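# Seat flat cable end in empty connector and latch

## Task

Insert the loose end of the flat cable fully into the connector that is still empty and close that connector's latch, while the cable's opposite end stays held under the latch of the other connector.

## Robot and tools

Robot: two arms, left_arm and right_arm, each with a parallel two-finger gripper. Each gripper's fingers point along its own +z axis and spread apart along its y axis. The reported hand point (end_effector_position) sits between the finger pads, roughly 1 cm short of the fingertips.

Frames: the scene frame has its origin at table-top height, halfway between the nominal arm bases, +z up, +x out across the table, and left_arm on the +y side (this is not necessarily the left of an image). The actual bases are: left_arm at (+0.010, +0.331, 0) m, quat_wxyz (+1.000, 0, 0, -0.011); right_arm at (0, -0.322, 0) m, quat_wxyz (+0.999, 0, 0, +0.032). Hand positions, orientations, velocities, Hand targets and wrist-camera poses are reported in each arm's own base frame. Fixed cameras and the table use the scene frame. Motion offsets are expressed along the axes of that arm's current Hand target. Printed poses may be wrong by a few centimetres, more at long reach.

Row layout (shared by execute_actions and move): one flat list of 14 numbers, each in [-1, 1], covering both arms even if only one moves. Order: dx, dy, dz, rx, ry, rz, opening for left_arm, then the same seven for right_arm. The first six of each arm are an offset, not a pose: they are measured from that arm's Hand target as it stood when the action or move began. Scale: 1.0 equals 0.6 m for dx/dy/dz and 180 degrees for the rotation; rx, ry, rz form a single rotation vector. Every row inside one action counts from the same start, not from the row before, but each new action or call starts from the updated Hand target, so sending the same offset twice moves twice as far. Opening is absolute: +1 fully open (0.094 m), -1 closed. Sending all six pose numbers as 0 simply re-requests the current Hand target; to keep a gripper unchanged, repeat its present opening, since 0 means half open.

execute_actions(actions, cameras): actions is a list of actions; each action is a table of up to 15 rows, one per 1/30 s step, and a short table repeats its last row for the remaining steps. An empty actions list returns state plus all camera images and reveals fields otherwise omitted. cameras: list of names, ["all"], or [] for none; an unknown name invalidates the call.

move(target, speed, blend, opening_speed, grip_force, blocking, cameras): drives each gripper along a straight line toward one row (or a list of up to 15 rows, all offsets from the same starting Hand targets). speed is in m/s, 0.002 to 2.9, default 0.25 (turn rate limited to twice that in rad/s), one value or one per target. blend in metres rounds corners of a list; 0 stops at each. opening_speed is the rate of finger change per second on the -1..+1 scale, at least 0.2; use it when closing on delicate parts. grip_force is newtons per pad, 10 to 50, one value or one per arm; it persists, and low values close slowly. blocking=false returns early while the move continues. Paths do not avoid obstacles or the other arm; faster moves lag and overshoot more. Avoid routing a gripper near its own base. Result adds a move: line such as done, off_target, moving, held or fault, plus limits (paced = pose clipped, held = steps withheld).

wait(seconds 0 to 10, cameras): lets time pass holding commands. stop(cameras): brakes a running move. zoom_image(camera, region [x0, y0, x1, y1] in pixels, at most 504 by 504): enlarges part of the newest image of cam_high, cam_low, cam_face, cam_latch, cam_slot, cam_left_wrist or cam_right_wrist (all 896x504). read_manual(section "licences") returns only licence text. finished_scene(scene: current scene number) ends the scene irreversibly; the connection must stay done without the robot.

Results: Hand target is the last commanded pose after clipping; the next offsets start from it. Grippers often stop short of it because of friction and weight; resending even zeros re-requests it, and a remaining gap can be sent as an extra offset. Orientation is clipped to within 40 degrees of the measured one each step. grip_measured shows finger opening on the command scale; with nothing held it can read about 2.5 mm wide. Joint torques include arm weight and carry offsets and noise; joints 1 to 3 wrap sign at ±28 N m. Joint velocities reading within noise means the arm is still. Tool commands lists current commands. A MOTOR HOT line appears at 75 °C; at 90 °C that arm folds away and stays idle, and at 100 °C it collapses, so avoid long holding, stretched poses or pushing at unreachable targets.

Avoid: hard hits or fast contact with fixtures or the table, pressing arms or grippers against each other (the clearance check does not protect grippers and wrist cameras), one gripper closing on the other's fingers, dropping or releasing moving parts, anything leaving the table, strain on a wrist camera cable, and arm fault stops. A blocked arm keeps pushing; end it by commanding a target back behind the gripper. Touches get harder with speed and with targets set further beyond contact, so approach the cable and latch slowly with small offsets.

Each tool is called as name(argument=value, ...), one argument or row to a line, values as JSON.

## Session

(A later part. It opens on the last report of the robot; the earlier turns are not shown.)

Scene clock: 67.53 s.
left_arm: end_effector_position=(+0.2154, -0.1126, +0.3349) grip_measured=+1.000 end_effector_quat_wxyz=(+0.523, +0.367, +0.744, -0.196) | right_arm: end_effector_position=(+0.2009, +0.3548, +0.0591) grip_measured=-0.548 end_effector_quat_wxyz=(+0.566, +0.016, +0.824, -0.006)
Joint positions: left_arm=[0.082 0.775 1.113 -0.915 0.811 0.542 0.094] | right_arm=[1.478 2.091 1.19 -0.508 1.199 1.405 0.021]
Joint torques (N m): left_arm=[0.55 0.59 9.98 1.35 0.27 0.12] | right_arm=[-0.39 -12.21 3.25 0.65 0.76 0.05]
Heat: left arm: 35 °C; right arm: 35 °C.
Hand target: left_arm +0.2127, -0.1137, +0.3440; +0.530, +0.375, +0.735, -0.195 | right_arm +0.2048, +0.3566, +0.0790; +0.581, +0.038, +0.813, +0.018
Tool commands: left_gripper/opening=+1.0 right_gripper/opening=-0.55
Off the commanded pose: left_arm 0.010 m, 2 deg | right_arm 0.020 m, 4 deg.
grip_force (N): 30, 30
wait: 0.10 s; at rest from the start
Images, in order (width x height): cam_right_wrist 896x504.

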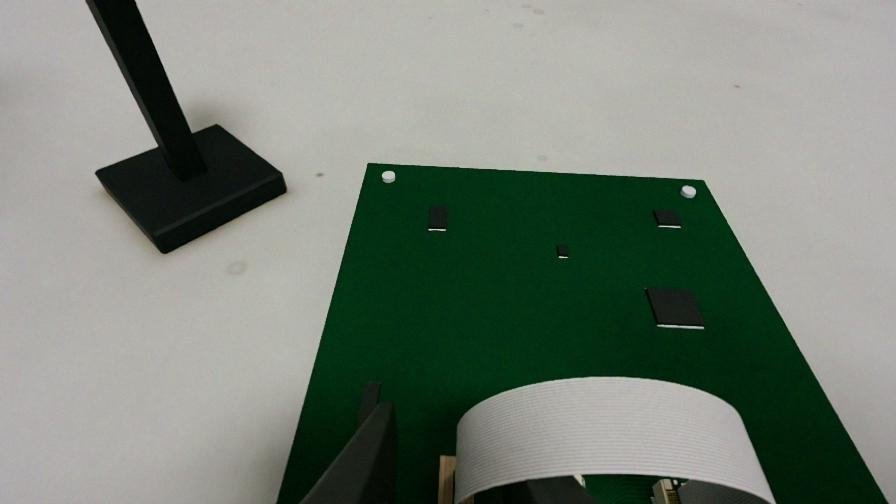

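move(
  target=[0,0,0,0,0,0,1,0.0065,-0.0072,0.0025,0,0,0,-0.55],
  speed=0.03,
  cameras=["cam_latch","cam_face"],
)

zoom_image(
  camera="cam_latch",
  region=[370, 80, 490, 184],
)

zoom_image(
  camera="cam_face",
  region=[480, 150, 620, 270],
)

Scene clock: 72.33 s.
left_arm: end_effector_position=(+0.2154, -0.1126, +0.3349) grip_measured=+1.000 end_effector_quat_wxyz=(+0.523, +0.367, +0.744, -0.196) | right_arm: end_effector_position=(+0.2006, +0.3510, +0.0555) grip_measured=-0.548 end_effector_quat_wxyz=(+0.567, +0.016, +0.824, -0.005)
Joint positions: left_arm=[0.082 0.775 1.113 -0.915 0.811 0.542 0.094] | right_arm=[1.478 2.085 1.162 -0.479 1.199 1.401 0.021]
Joint torques (N m): left_arm=[0.55 0.59 9.89 1.38 0.26 0.13] | right_arm=[-0.49 -11.9 3.21 0.66 0.76 0.05]
Heat: left arm: 35 °C; right arm: 37 °C.
Hand target: left_arm +0.2127, -0.1137, +0.3440; +0.530, +0.375, +0.735, -0.195 | right_arm +0.2048, +0.3526, +0.0746; +0.581, +0.038, +0.813, +0.018
Off the commanded pose: left_arm 0.010 m, 2 deg | right_arm 0.020 m, 4 deg.
grip_force (N): 30, 30
move: off_target (right_arm)
Images, in order (width x height): cam_face 896x504, cam_latch 896x504.

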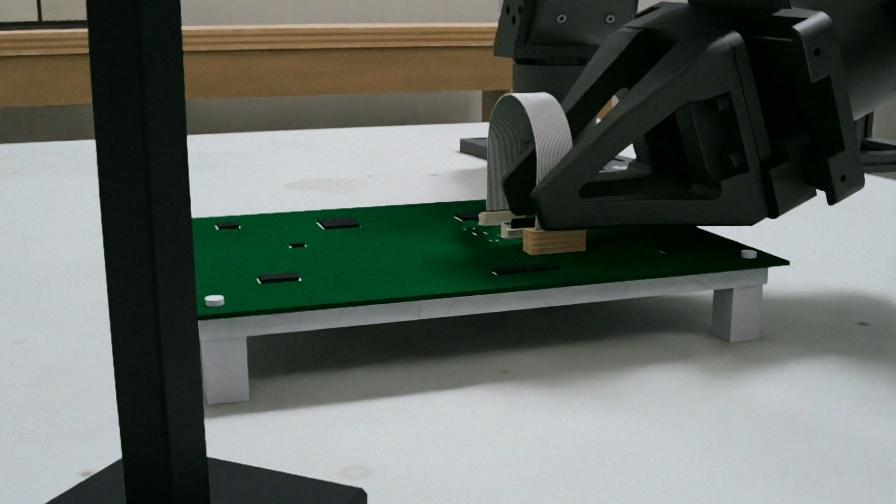

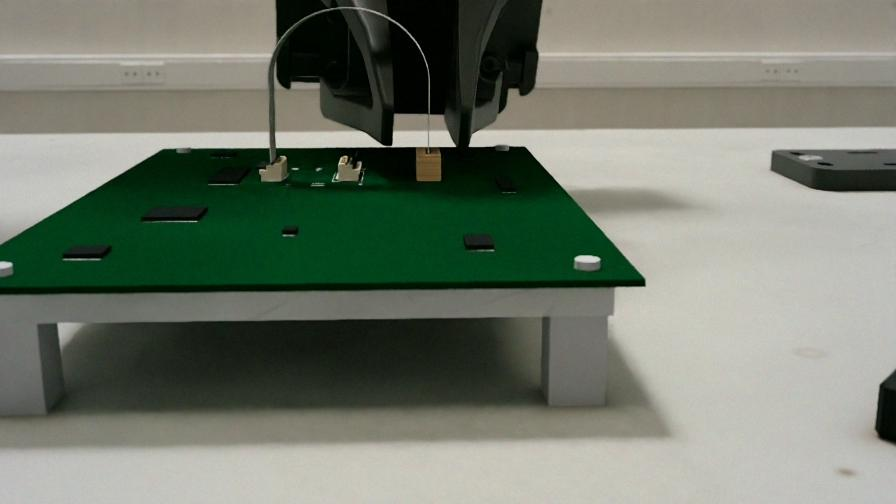

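Scaled by 4.200 from the camera's 896x504 image, which has a finer 1280x720 frame.

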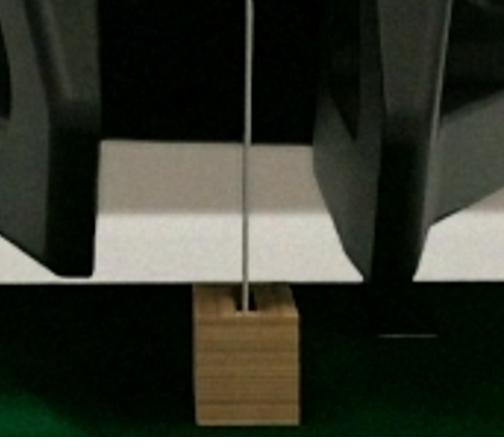

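Scaled by 3.600 from the camera's 896x504 image, which has a finer 1280x720 frame.

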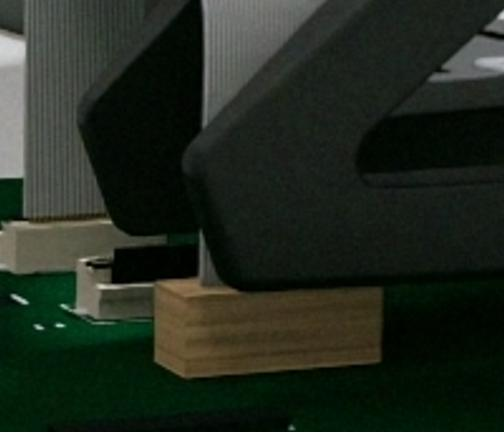

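move(
  target=[0,0,0,0,0,0,1,0,0,0,0,0,0,-1],
  speed=0.03,
  opening_speed=0.25,
  cameras=["cam_latch","cam_face","cam_slot"],
)

zoom_image(
  camera="cam_latch",
  region=[370, 80, 490, 184],
)

zoom_image(
  camera="cam_face",
  region=[480, 150, 620, 270],
)

Scene clock: 75.50 s.
left_arm: end_effector_position=(+0.2154, -0.1126, +0.3349) grip_measured=+1.000 end_effector_quat_wxyz=(+0.523, +0.367, +0.744, -0.196) | right_arm: end_effector_position=(+0.2007, +0.3520, +0.0557) grip_measured=-0.989 end_effector_quat_wxyz=(+0.567, +0.017, +0.824, -0.002)
Joint positions: left_arm=[0.082 0.775 1.113 -0.915 0.811 0.542 0.094] | right_arm=[1.478 2.085 1.162 -0.472 1.199 1.398 0.001]
Joint torques (N m): left_arm=[0.7 0.53 9.92 1.4 0.29 0.12] | right_arm=[-0.5 -11.96 3.07 0.64 0.76 0.04]
Heat: left arm: 35 °C; right arm: 37 °C.
Hand target: left_arm +0.2127, -0.1137, +0.3440; +0.530, +0.375, +0.735, -0.195 | right_arm +0.2048, +0.3526, +0.0746; +0.581, +0.038, +0.813, +0.018
Off the commanded pose: left_arm 0.010 m, 2 deg | right_arm 0.019 m, 4 deg.
grip_force (N): 30, 30
move: off_target (right_arm)
Images, in order (width x height): cam_face 896x504, cam_latch 896x504, cam_slot 896x504.

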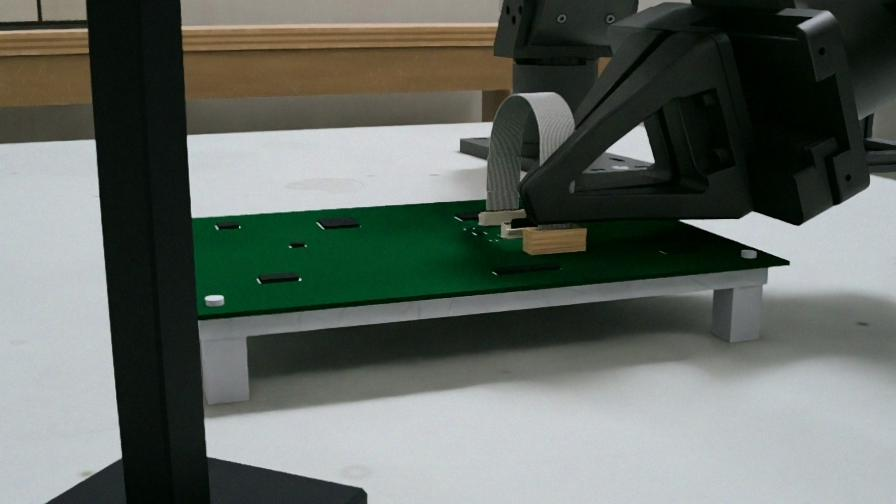

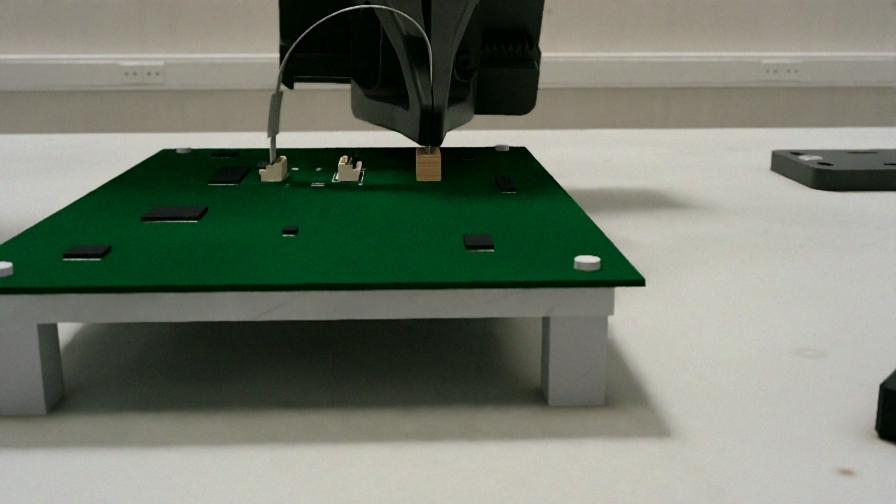

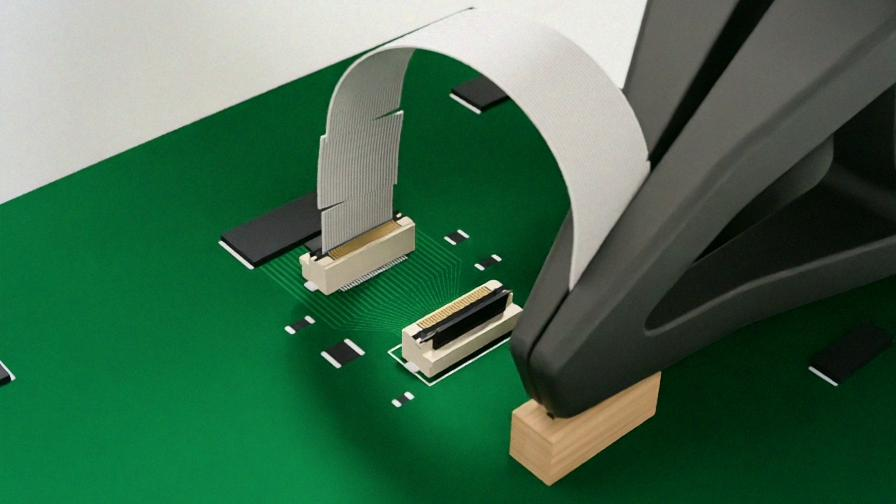

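Scaled by 4.200 from the camera's 896x504 image, which has a finer 1280x720 frame.

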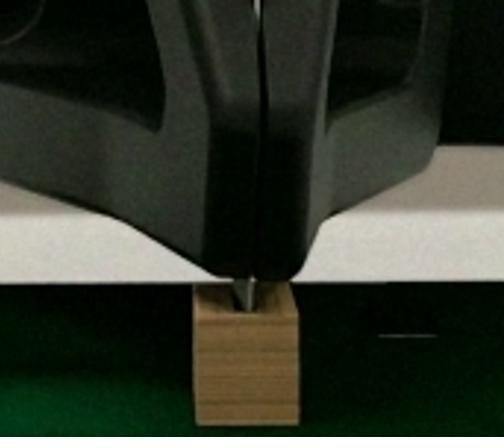

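Scaled by 3.600 from the camera's 896x504 image, which has a finer 1280x720 frame.

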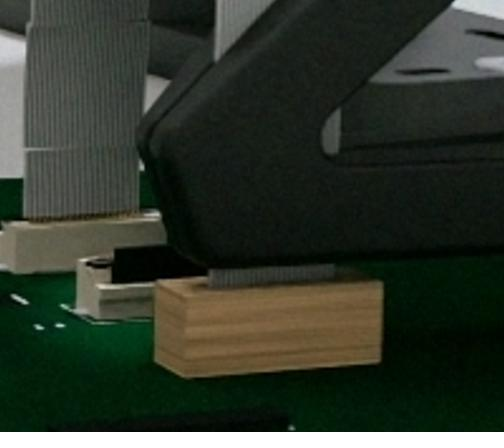

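move(
  target=[0,0,0,0,0,0,1,-0.0220,0.0017,-0.0076,0,0,0,-1],
  speed=0.06,
  cameras=["cam_latch","cam_slot","cam_face"],
)

Scene clock: 85.70 s.
left_arm: end_effector_position=(+0.2154, -0.1126, +0.3349) grip_measured=+1.000 end_effector_quat_wxyz=(+0.523, +0.367, +0.744, -0.196) | right_arm: end_effector_position=(+0.2007, +0.3523, +0.0674) grip_measured=-0.989 end_effector_quat_wxyz=(+0.567, +0.021, +0.823, +0.005)
Joint positions: left_arm=[0.082 0.775 1.113 -0.915 0.811 0.542 0.094] | right_arm=[1.478 2.051 1.162 -0.484 1.199 1.393 0.001]
Joint torques (N m): left_arm=[0.68 0.5 10.04 1.4 0.31 0.09] | right_arm=[-0.49 -11.69 4.51 0.39 0.76 0.04]
Heat: left arm: 35 °C; right arm: 38 °C.
Hand target: left_arm +0.2127, -0.1137, +0.3440; +0.530, +0.375, +0.735, -0.195 | right_arm +0.2048, +0.3526, +0.0886; +0.581, +0.038, +0.813, +0.018
Off the commanded pose: left_arm 0.010 m, 2 deg | right_arm 0.022 m, 3 deg.
grip_force (N): 30, 30
move: off_target (right_arm)
Images, in order (width x height): cam_face 896x504, cam_latch 896x504, cam_slot 896x504.

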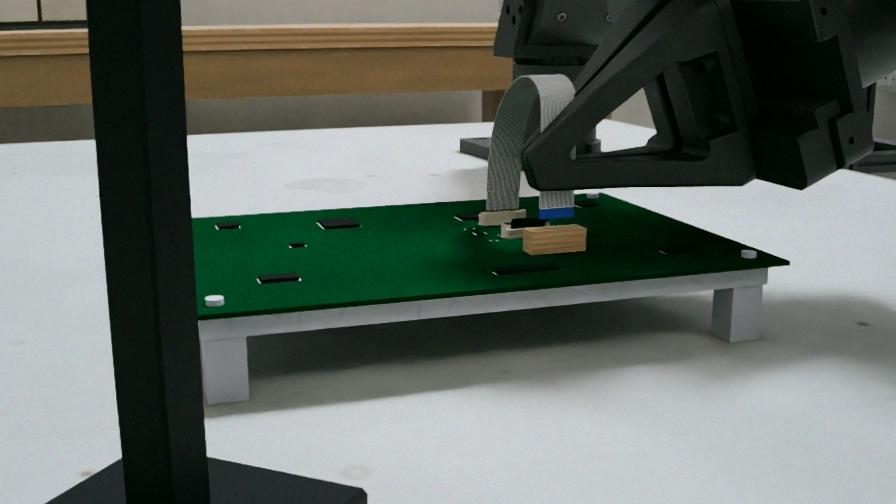

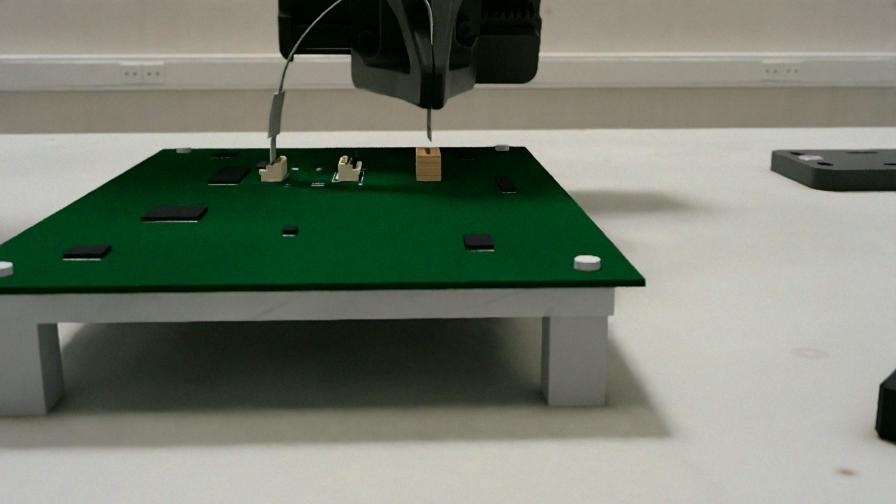

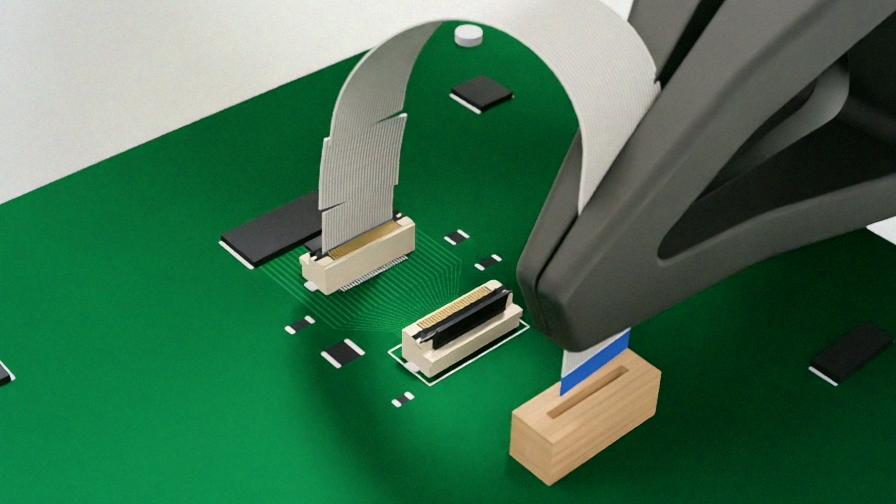

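zoom_image(
  camera="cam_face",
  region=[480, 150, 620, 270],
)

zoom_image(
  camera="cam_latch",
  region=[370, 90, 490, 190],
)

zoom_image(
  camera="cam_slot",
  region=[480, 290, 700, 450],
)

Scaled by 3.600 from the camera's 896x504 image, which has a finer 1280x720 frame.

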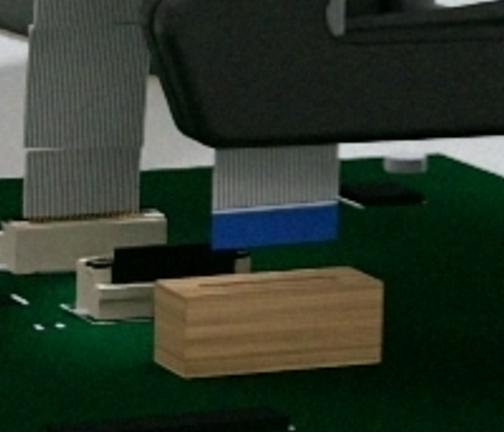

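Scaled by 4.200 from the camera's 896x504 image, which has a finer 1280x720 frame.

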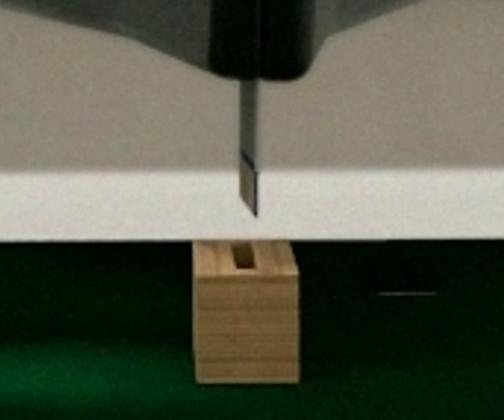

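Scaled by 2.291 from the camera's 896x504 image, which has a finer 1280x720 frame.

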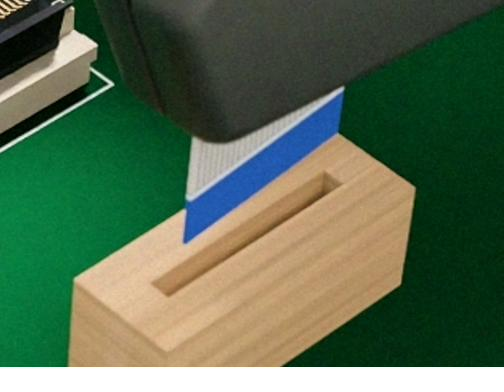

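move(
  target=[0,0,0,0,0,0,1,-0.0090,-0.0403,-0.0036,0,0,0,-1],
  speed=0.05,
  cameras=["cam_latch","cam_slot","cam_face"],
)

zoom_image(
  camera="cam_latch",
  region=[320, 100, 440, 190],
)

zoom_image(
  camera="cam_face",
  region=[468, 170, 568, 250],
)

zoom_image(
  camera="cam_slot",
  region=[380, 240, 560, 390],
)

Scene clock: 93.97 s.
left_arm: end_effector_position=(+0.2154, -0.1126, +0.3349) grip_measured=+1.000 end_effector_quat_wxyz=(+0.523, +0.367, +0.744, -0.196) | right_arm: end_effector_position=(+0.1985, +0.3292, +0.0757) grip_measured=-0.989 end_effector_quat_wxyz=(+0.567, +0.017, +0.824, +0.001)
Joint positions: left_arm=[0.082 0.775 1.113 -0.915 0.811 0.542 0.094] | right_arm=[1.478 1.962 1.067 -0.485 1.199 1.388 0.001]
Joint torques (N m): left_arm=[0.65 0.61 9.94 1.39 0.29 0.17] | right_arm=[-0.76 -10.85 3.3 0.64 0.76 0.05]
Heat: left arm: 35 °C; right arm: 39 °C.
Hand target: left_arm +0.2127, -0.1137, +0.3440; +0.530, +0.375, +0.735, -0.195 | right_arm +0.2035, +0.3281, +0.0926; +0.581, +0.038, +0.813, +0.017
Off the commanded pose: left_arm 0.010 m, 2 deg | right_arm 0.018 m, 4 deg.
grip_force (N): 30, 30
move: off_target (right_arm)
Images, in order (width x height): cam_face 896x504, cam_latch 896x504, cam_slot 896x504.

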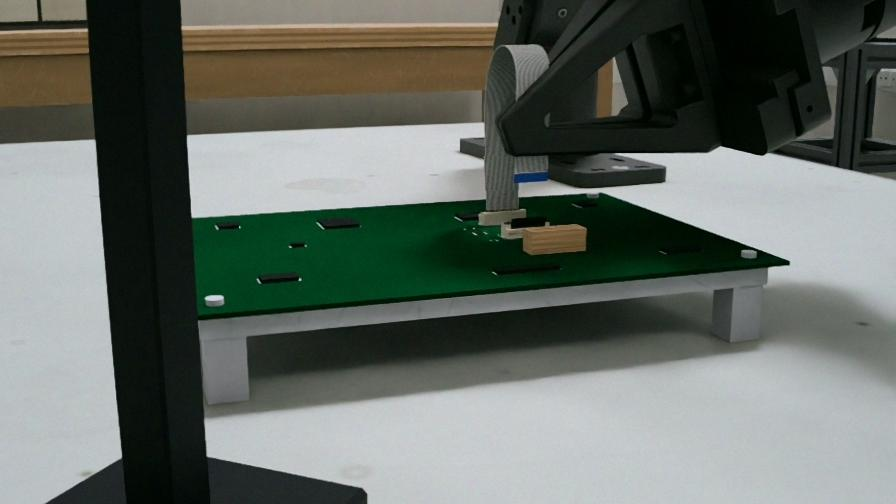

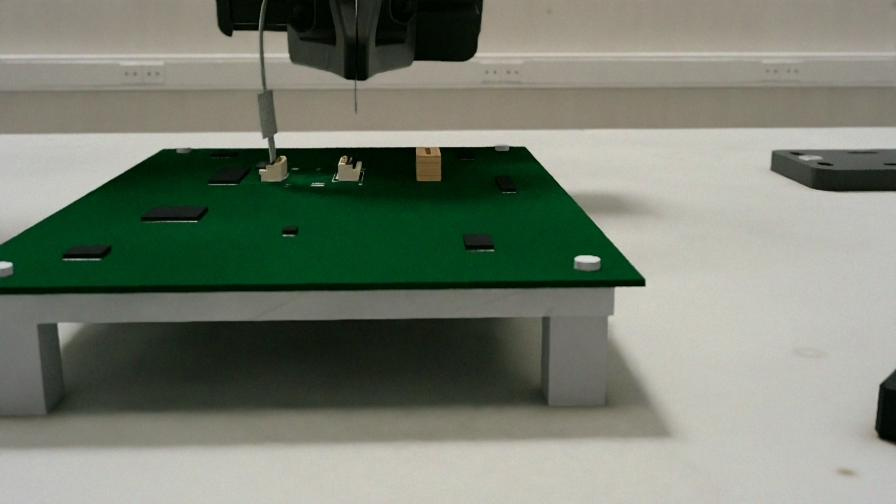

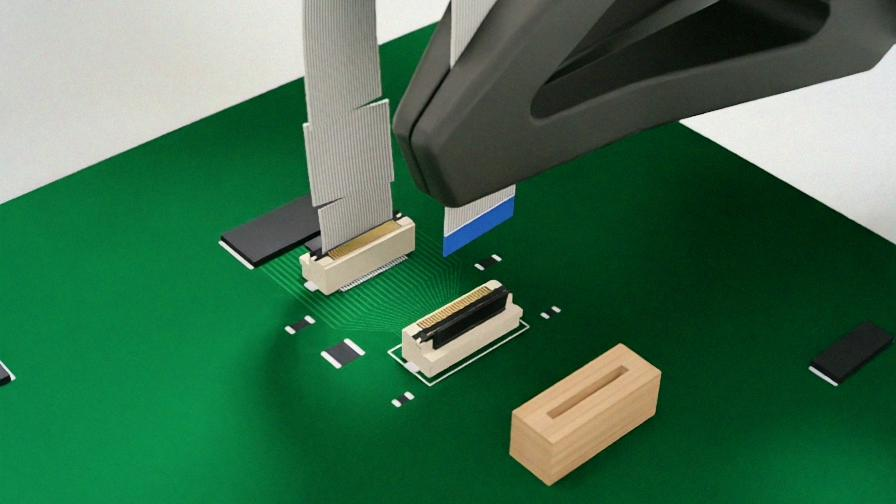

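Scaled by 4.200 from the camera's 896x504 image, which has a finer 1280x720 frame.

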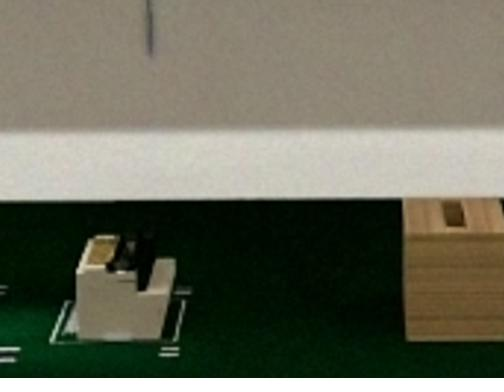

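Scaled by 5.040 from the camera's 896x504 image, which has a finer 1280x720 frame.

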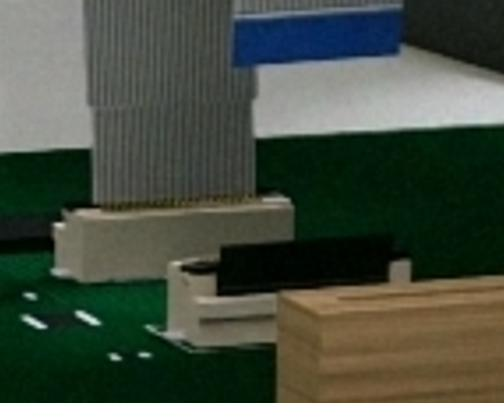

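Scaled by 2.800 from the camera's 896x504 image, which has a finer 1280x720 frame.

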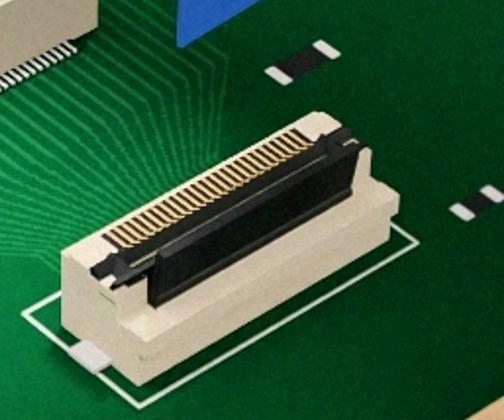

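move(
  target=[
    [0,0,0,0,0,0,1,-0.0197,0.0015,-0.0068,0,0,0,-1],
    [0,0,0,0,0,0,1,0.0099,0.0121,0.0155,0,0,0,-1],
    [0,0,0,0,0,0,1,0.0426,-0.0057,0.0091,0,0,0,-1],
    [0,0,0,0,0,0,1,0.0520,-0.0064,0.0124,0,0,0,-1],
  ],
  blend=[0.004,0,0.003,0],
  speed=0.04,
  cameras=["cam_latch","cam_slot","cam_face"],
)

zoom_image(
  camera="cam_latch",
  region=[320, 120, 376, 184],
)

zoom_image(
  camera="cam_face",
  region=[468, 170, 568, 250],
)

zoom_image(
  camera="cam_slot",
  region=[380, 270, 540, 390],
)

Scene clock: 100.90 s.
left_arm: end_effector_position=(+0.2154, -0.1126, +0.3349) grip_measured=+1.000 end_effector_quat_wxyz=(+0.523, +0.367, +0.744, -0.196) | right_arm: end_effector_position=(+0.1993, +0.3271, +0.0606) grip_measured=-0.989 end_effector_quat_wxyz=(+0.567, +0.030, +0.823, +0.013)
Joint positions: left_arm=[0.082 0.775 1.113 -0.915 0.811 0.542 0.094] | right_arm=[1.474 1.986 1.025 -0.395 1.196 1.4 0.001]
Joint torques (N m): left_arm=[0.51 0.53 9.87 1.39 0.26 0.14] | right_arm=[0.28 -6.9 3.04 0.76 0.79 0.15]
Heat: left arm: 35 °C; right arm: 38 °C.
Hand target: left_arm +0.2127, -0.1137, +0.3440; +0.530, +0.375, +0.735, -0.195 | right_arm +0.2004, +0.3267, +0.0606; +0.581, +0.038, +0.813, +0.018
Off the commanded pose: left_arm 0.010 m, 2 deg | right_arm 0.001 m, 2 deg.
grip_force (N): 30, 30
move: done
Images, in order (width x height): cam_face 896x504, cam_latch 896x504, cam_slot 896x504.

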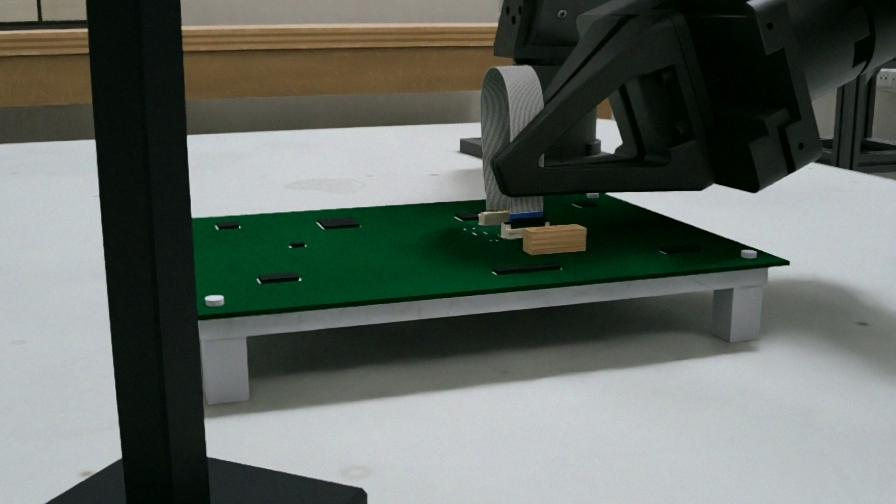

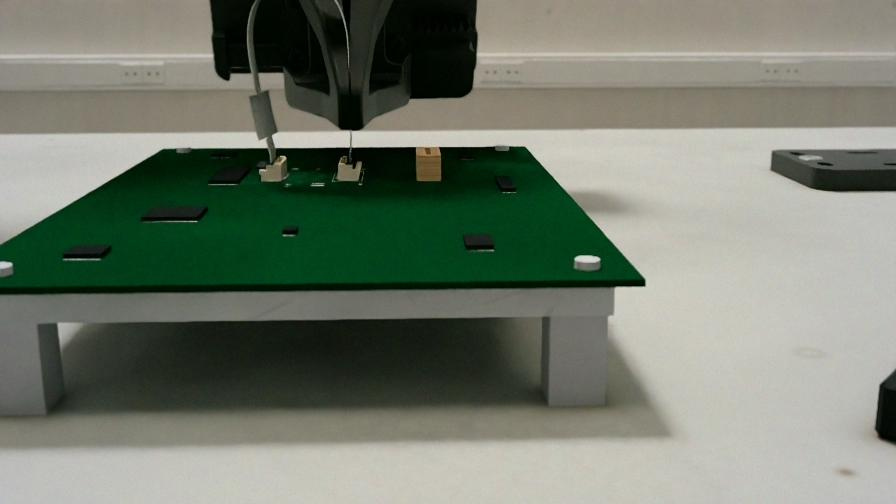

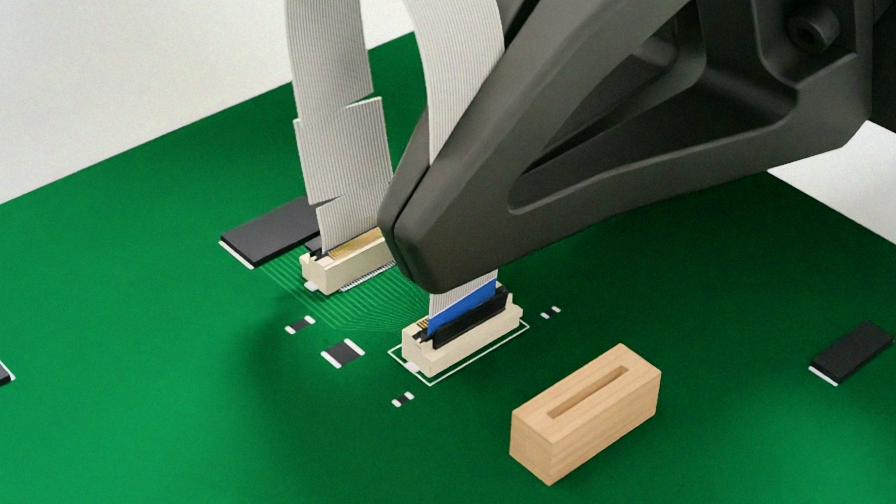

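Scaled by 7.875 from the camera's 896x504 image, which has a finer 1280x720 frame.

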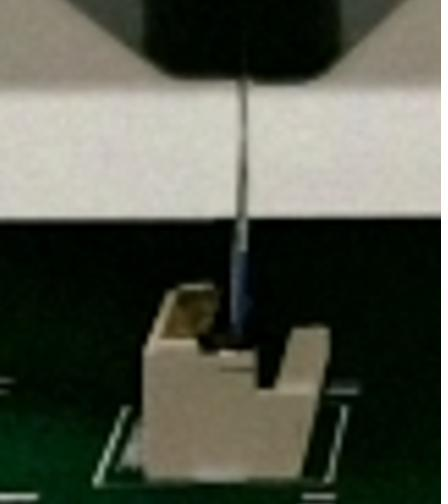

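Scaled by 5.040 from the camera's 896x504 image, which has a finer 1280x720 frame.

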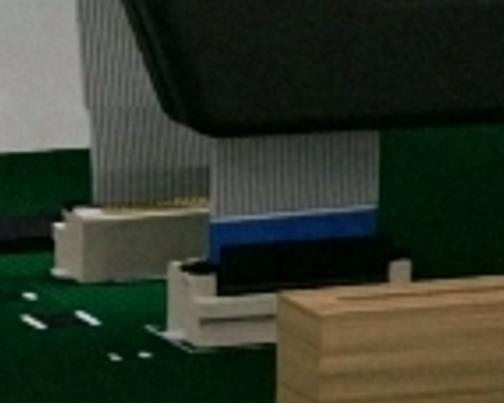

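Scaled by 3.150 from the camera's 896x504 image, which has a finer 1280x720 frame.

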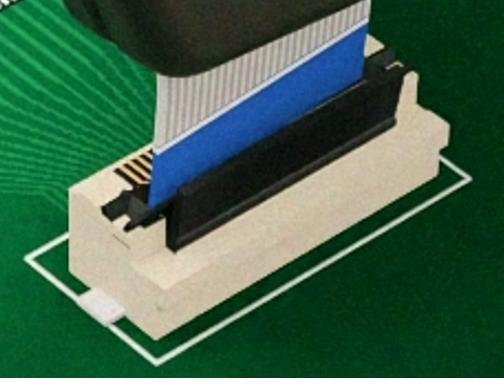

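move(
  target=[0,0,0,0,0,0,1,0.0054,-0.0014,0.0019,0.0012,0,-0.0036,-1],
  speed=0.03,
  cameras=["cam_latch","cam_slot","cam_face"],
)

zoom_image(
  camera="cam_latch",
  region=[320, 120, 376, 184],
)

zoom_image(
  camera="cam_slot",
  region=[380, 270, 540, 390],
)

Scene clock: 104.77 s.
left_arm: end_effector_position=(+0.2154, -0.1126, +0.3349) grip_measured=+1.000 end_effector_quat_wxyz=(+0.523, +0.367, +0.744, -0.196) | right_arm: end_effector_position=(+0.1991, +0.3275, +0.0600) grip_measured=-0.989 end_effector_quat_wxyz=(+0.571, +0.029, +0.820, +0.012)
Joint positions: left_arm=[0.082 0.775 1.113 -0.915 0.811 0.542 0.094] | right_arm=[1.477 1.994 1.025 -0.389 1.207 1.401 0.001]
Joint torques (N m): left_arm=[0.64 0.55 9.92 1.4 0.26 0.09] | right_arm=[0.08 -6.65 3.03 0.7 0.7 0.13]
Heat: left arm: 35 °C; right arm: 37 °C.
Hand target: left_arm +0.2127, -0.1137, +0.3440; +0.530, +0.375, +0.735, -0.195 | right_arm +0.2004, +0.3261, +0.0571; +0.581, +0.035, +0.813, +0.013
Off the commanded pose: left_arm 0.010 m, 2 deg | right_arm 0.003 m, 2 deg.
grip_force (N): 30, 30
move: done
Images, in order (width x height): cam_face 896x504, cam_latch 896x504, cam_slot 896x504.

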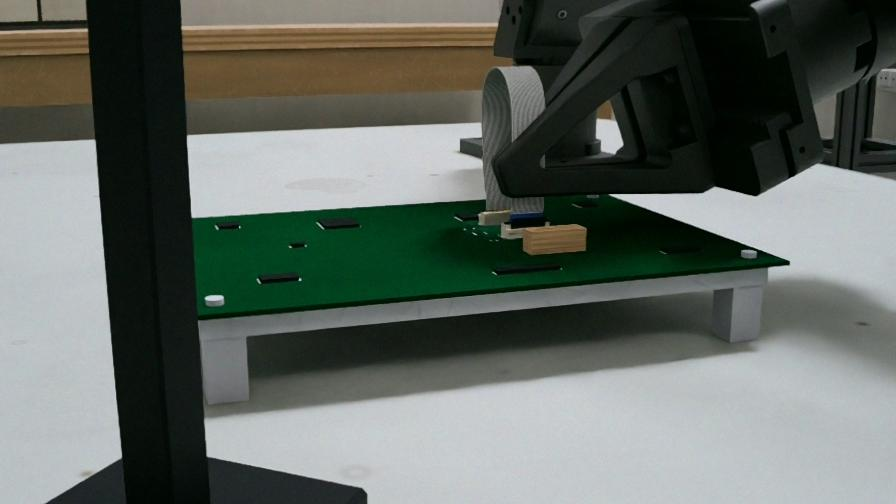

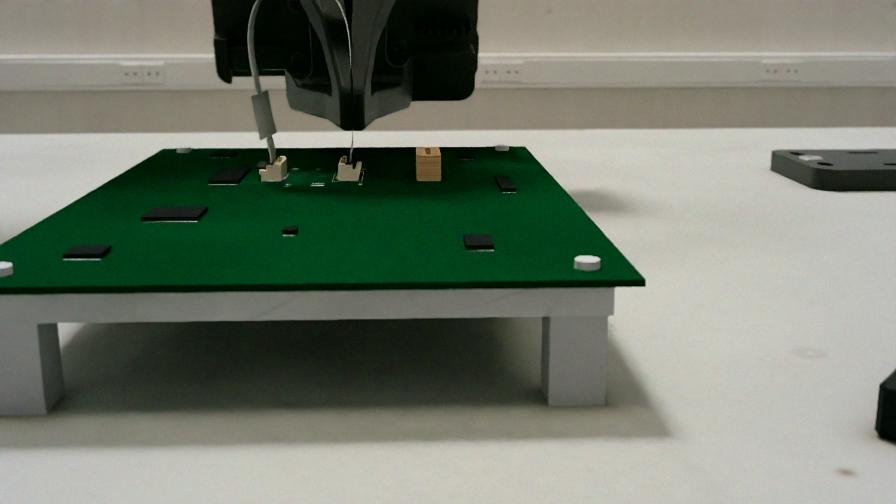

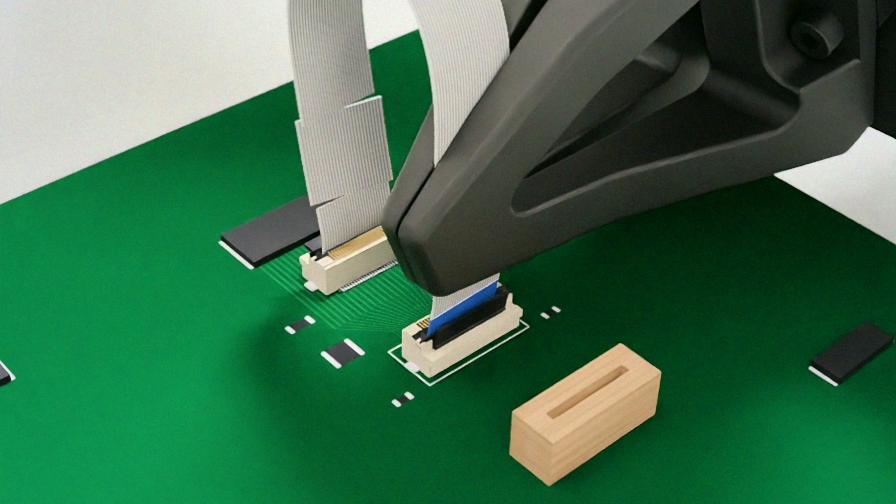

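Scaled by 7.875 from the camera's 896x504 image, which has a finer 1280x720 frame.

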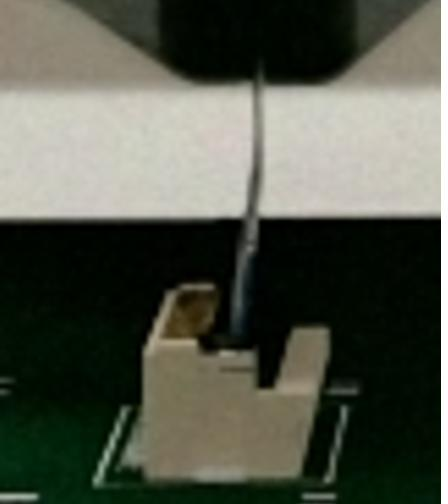

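Scaled by 3.150 from the camera's 896x504 image, which has a finer 1280x720 frame.

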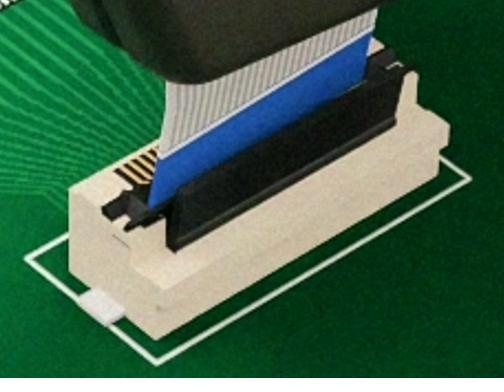

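move(
  target=[0,0,0,0,0,0,1,0.0016,-0.0034,0.0007,0,0,0,-1],
  speed=0.03,
  cameras=["cam_latch","cam_slot"],
)

zoom_image(
  camera="cam_latch",
  region=[320, 120, 376, 184],
)

zoom_image(
  camera="cam_slot",
  region=[380, 270, 540, 390],
)

Scene clock: 107.63 s.
left_arm: end_effector_position=(+0.2154, -0.1126, +0.3349) grip_measured=+1.000 end_effector_quat_wxyz=(+0.523, +0.367, +0.744, -0.196) | right_arm: end_effector_position=(+0.1990, +0.3269, +0.0599) grip_measured=-0.989 end_effector_quat_wxyz=(+0.574, +0.030, +0.818, +0.014)
Joint positions: left_arm=[0.082 0.775 1.113 -0.915 0.811 0.542 0.094] | right_arm=[1.478 1.994 1.018 -0.378 1.214 1.401 0.001]
Joint torques (N m): left_arm=[0.42 0.44 10.06 1.39 0.28 0.12] | right_arm=[-0.12 -6.8 2.74 0.68 0.64 0.11]
Heat: left arm: 35 °C; right arm: 36 °C.
Hand target: left_arm +0.2127, -0.1137, +0.3440; +0.530, +0.375, +0.735, -0.195 | right_arm +0.2003, +0.3242, +0.0559; +0.581, +0.034, +0.813, +0.013
Off the commanded pose: left_arm 0.010 m, 2 deg | right_arm 0.005 m, 1 deg.
grip_force (N): 30, 30
move: done
Images, in order (width x height): cam_latch 896x504, cam_slot 896x504.

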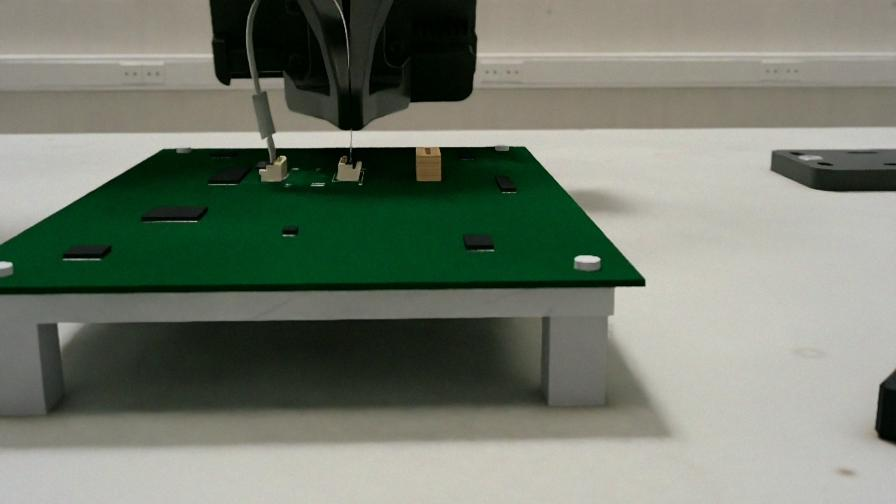

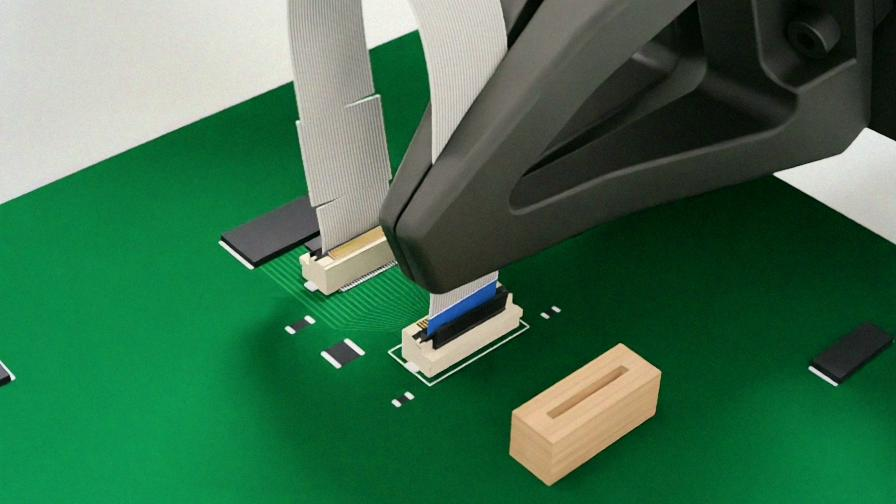

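Scaled by 7.875 from the camera's 896x504 image, which has a finer 1280x720 frame.

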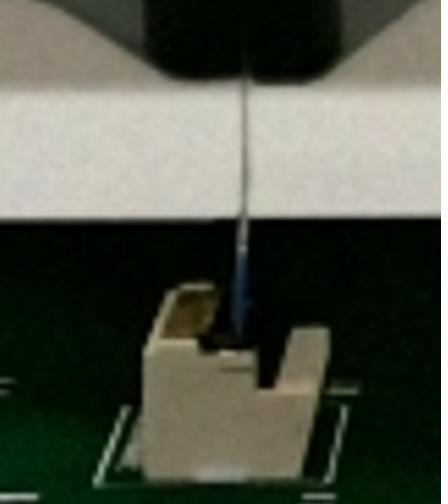

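Scaled by 3.150 from the camera's 896x504 image, which has a finer 1280x720 frame.

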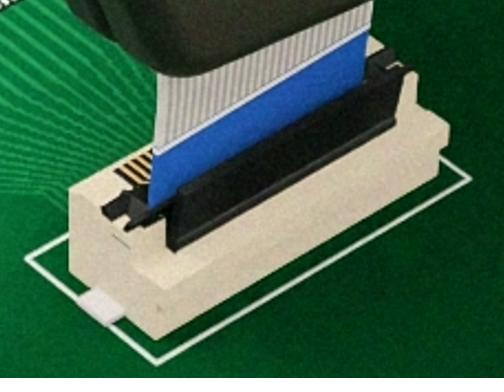

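move(
  target=[0,0,0,0,0,0,1,0.0048,-0.0016,0.0016,0,0,0,-1],
  speed=0.03,
  cameras=["cam_latch","cam_slot","cam_face"],
)

zoom_image(
  camera="cam_latch",
  region=[320, 120, 376, 184],
)

zoom_image(
  camera="cam_slot",
  region=[380, 270, 540, 390],
)

Scene clock: 110.00 s.
left_arm: end_effector_position=(+0.2154, -0.1126, +0.3349) grip_measured=+1.000 end_effector_quat_wxyz=(+0.523, +0.367, +0.744, -0.196) | right_arm: end_effector_position=(+0.1989, +0.3269, +0.0597) grip_measured=-0.989 end_effector_quat_wxyz=(+0.576, +0.032, +0.817, +0.017)
Joint positions: left_arm=[0.082 0.775 1.113 -0.915 0.811 0.542 0.094] | right_arm=[1.48 1.994 1.011 -0.363 1.218 1.401 0.001]
Joint torques (N m): left_arm=[0.54 0.5 9.99 1.39 0.29 0.11] | right_arm=[-0.2 -6.38 2.69 0.67 0.6 0.11]
Heat: left arm: 35 °C; right arm: 36 °C.
Hand target: left_arm +0.2127, -0.1137, +0.3440; +0.530, +0.375, +0.735, -0.195 | right_arm +0.2003, +0.3234, +0.0528; +0.581, +0.034, +0.813, +0.013
Off the commanded pose: left_arm 0.010 m, 2 deg | right_arm 0.008 m, 1 deg.
grip_force (N): 30, 30
move: done
Images, in order (width x height): cam_face 896x504, cam_latch 896x504, cam_slot 896x504.

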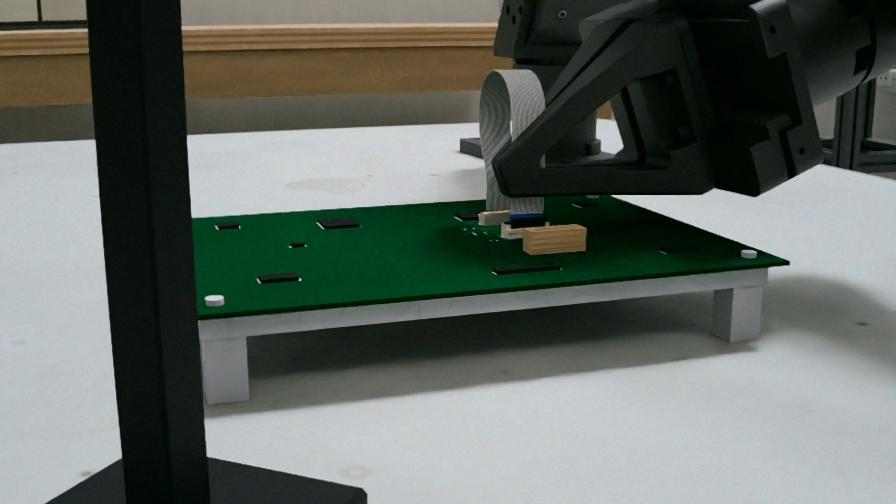

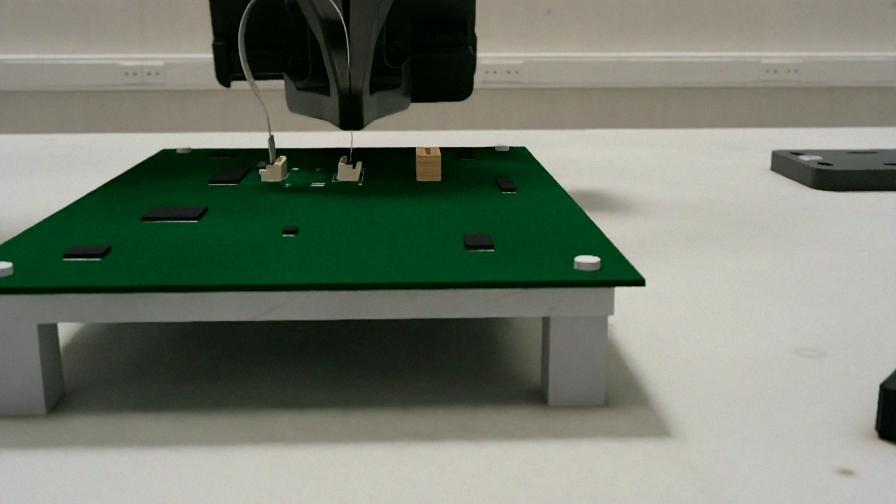

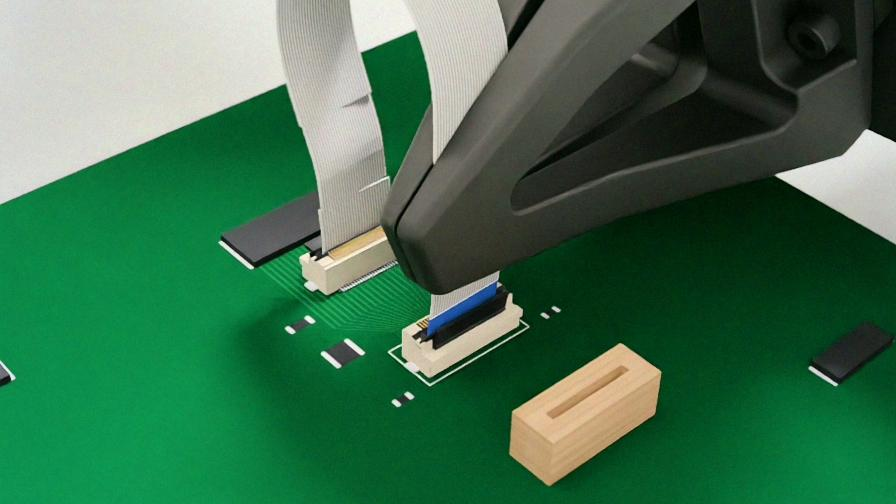

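Scaled by 7.875 from the camera's 896x504 image, which has a finer 1280x720 frame.

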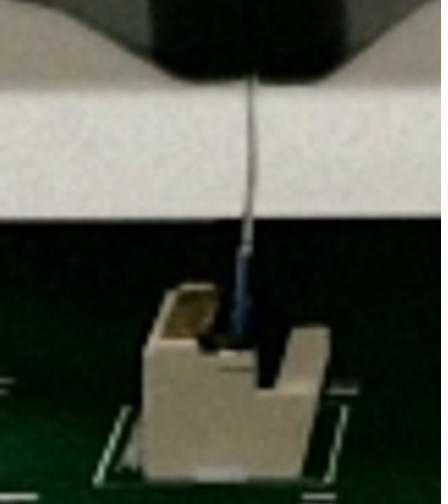

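Scaled by 3.150 from the camera's 896x504 image, which has a finer 1280x720 frame.

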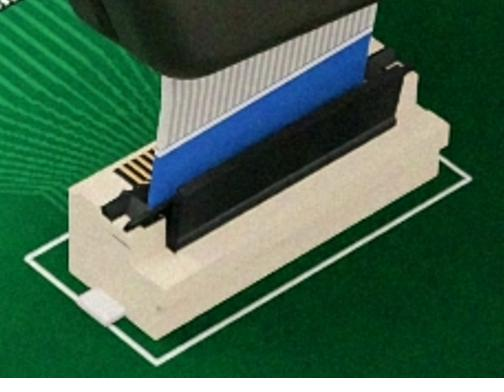

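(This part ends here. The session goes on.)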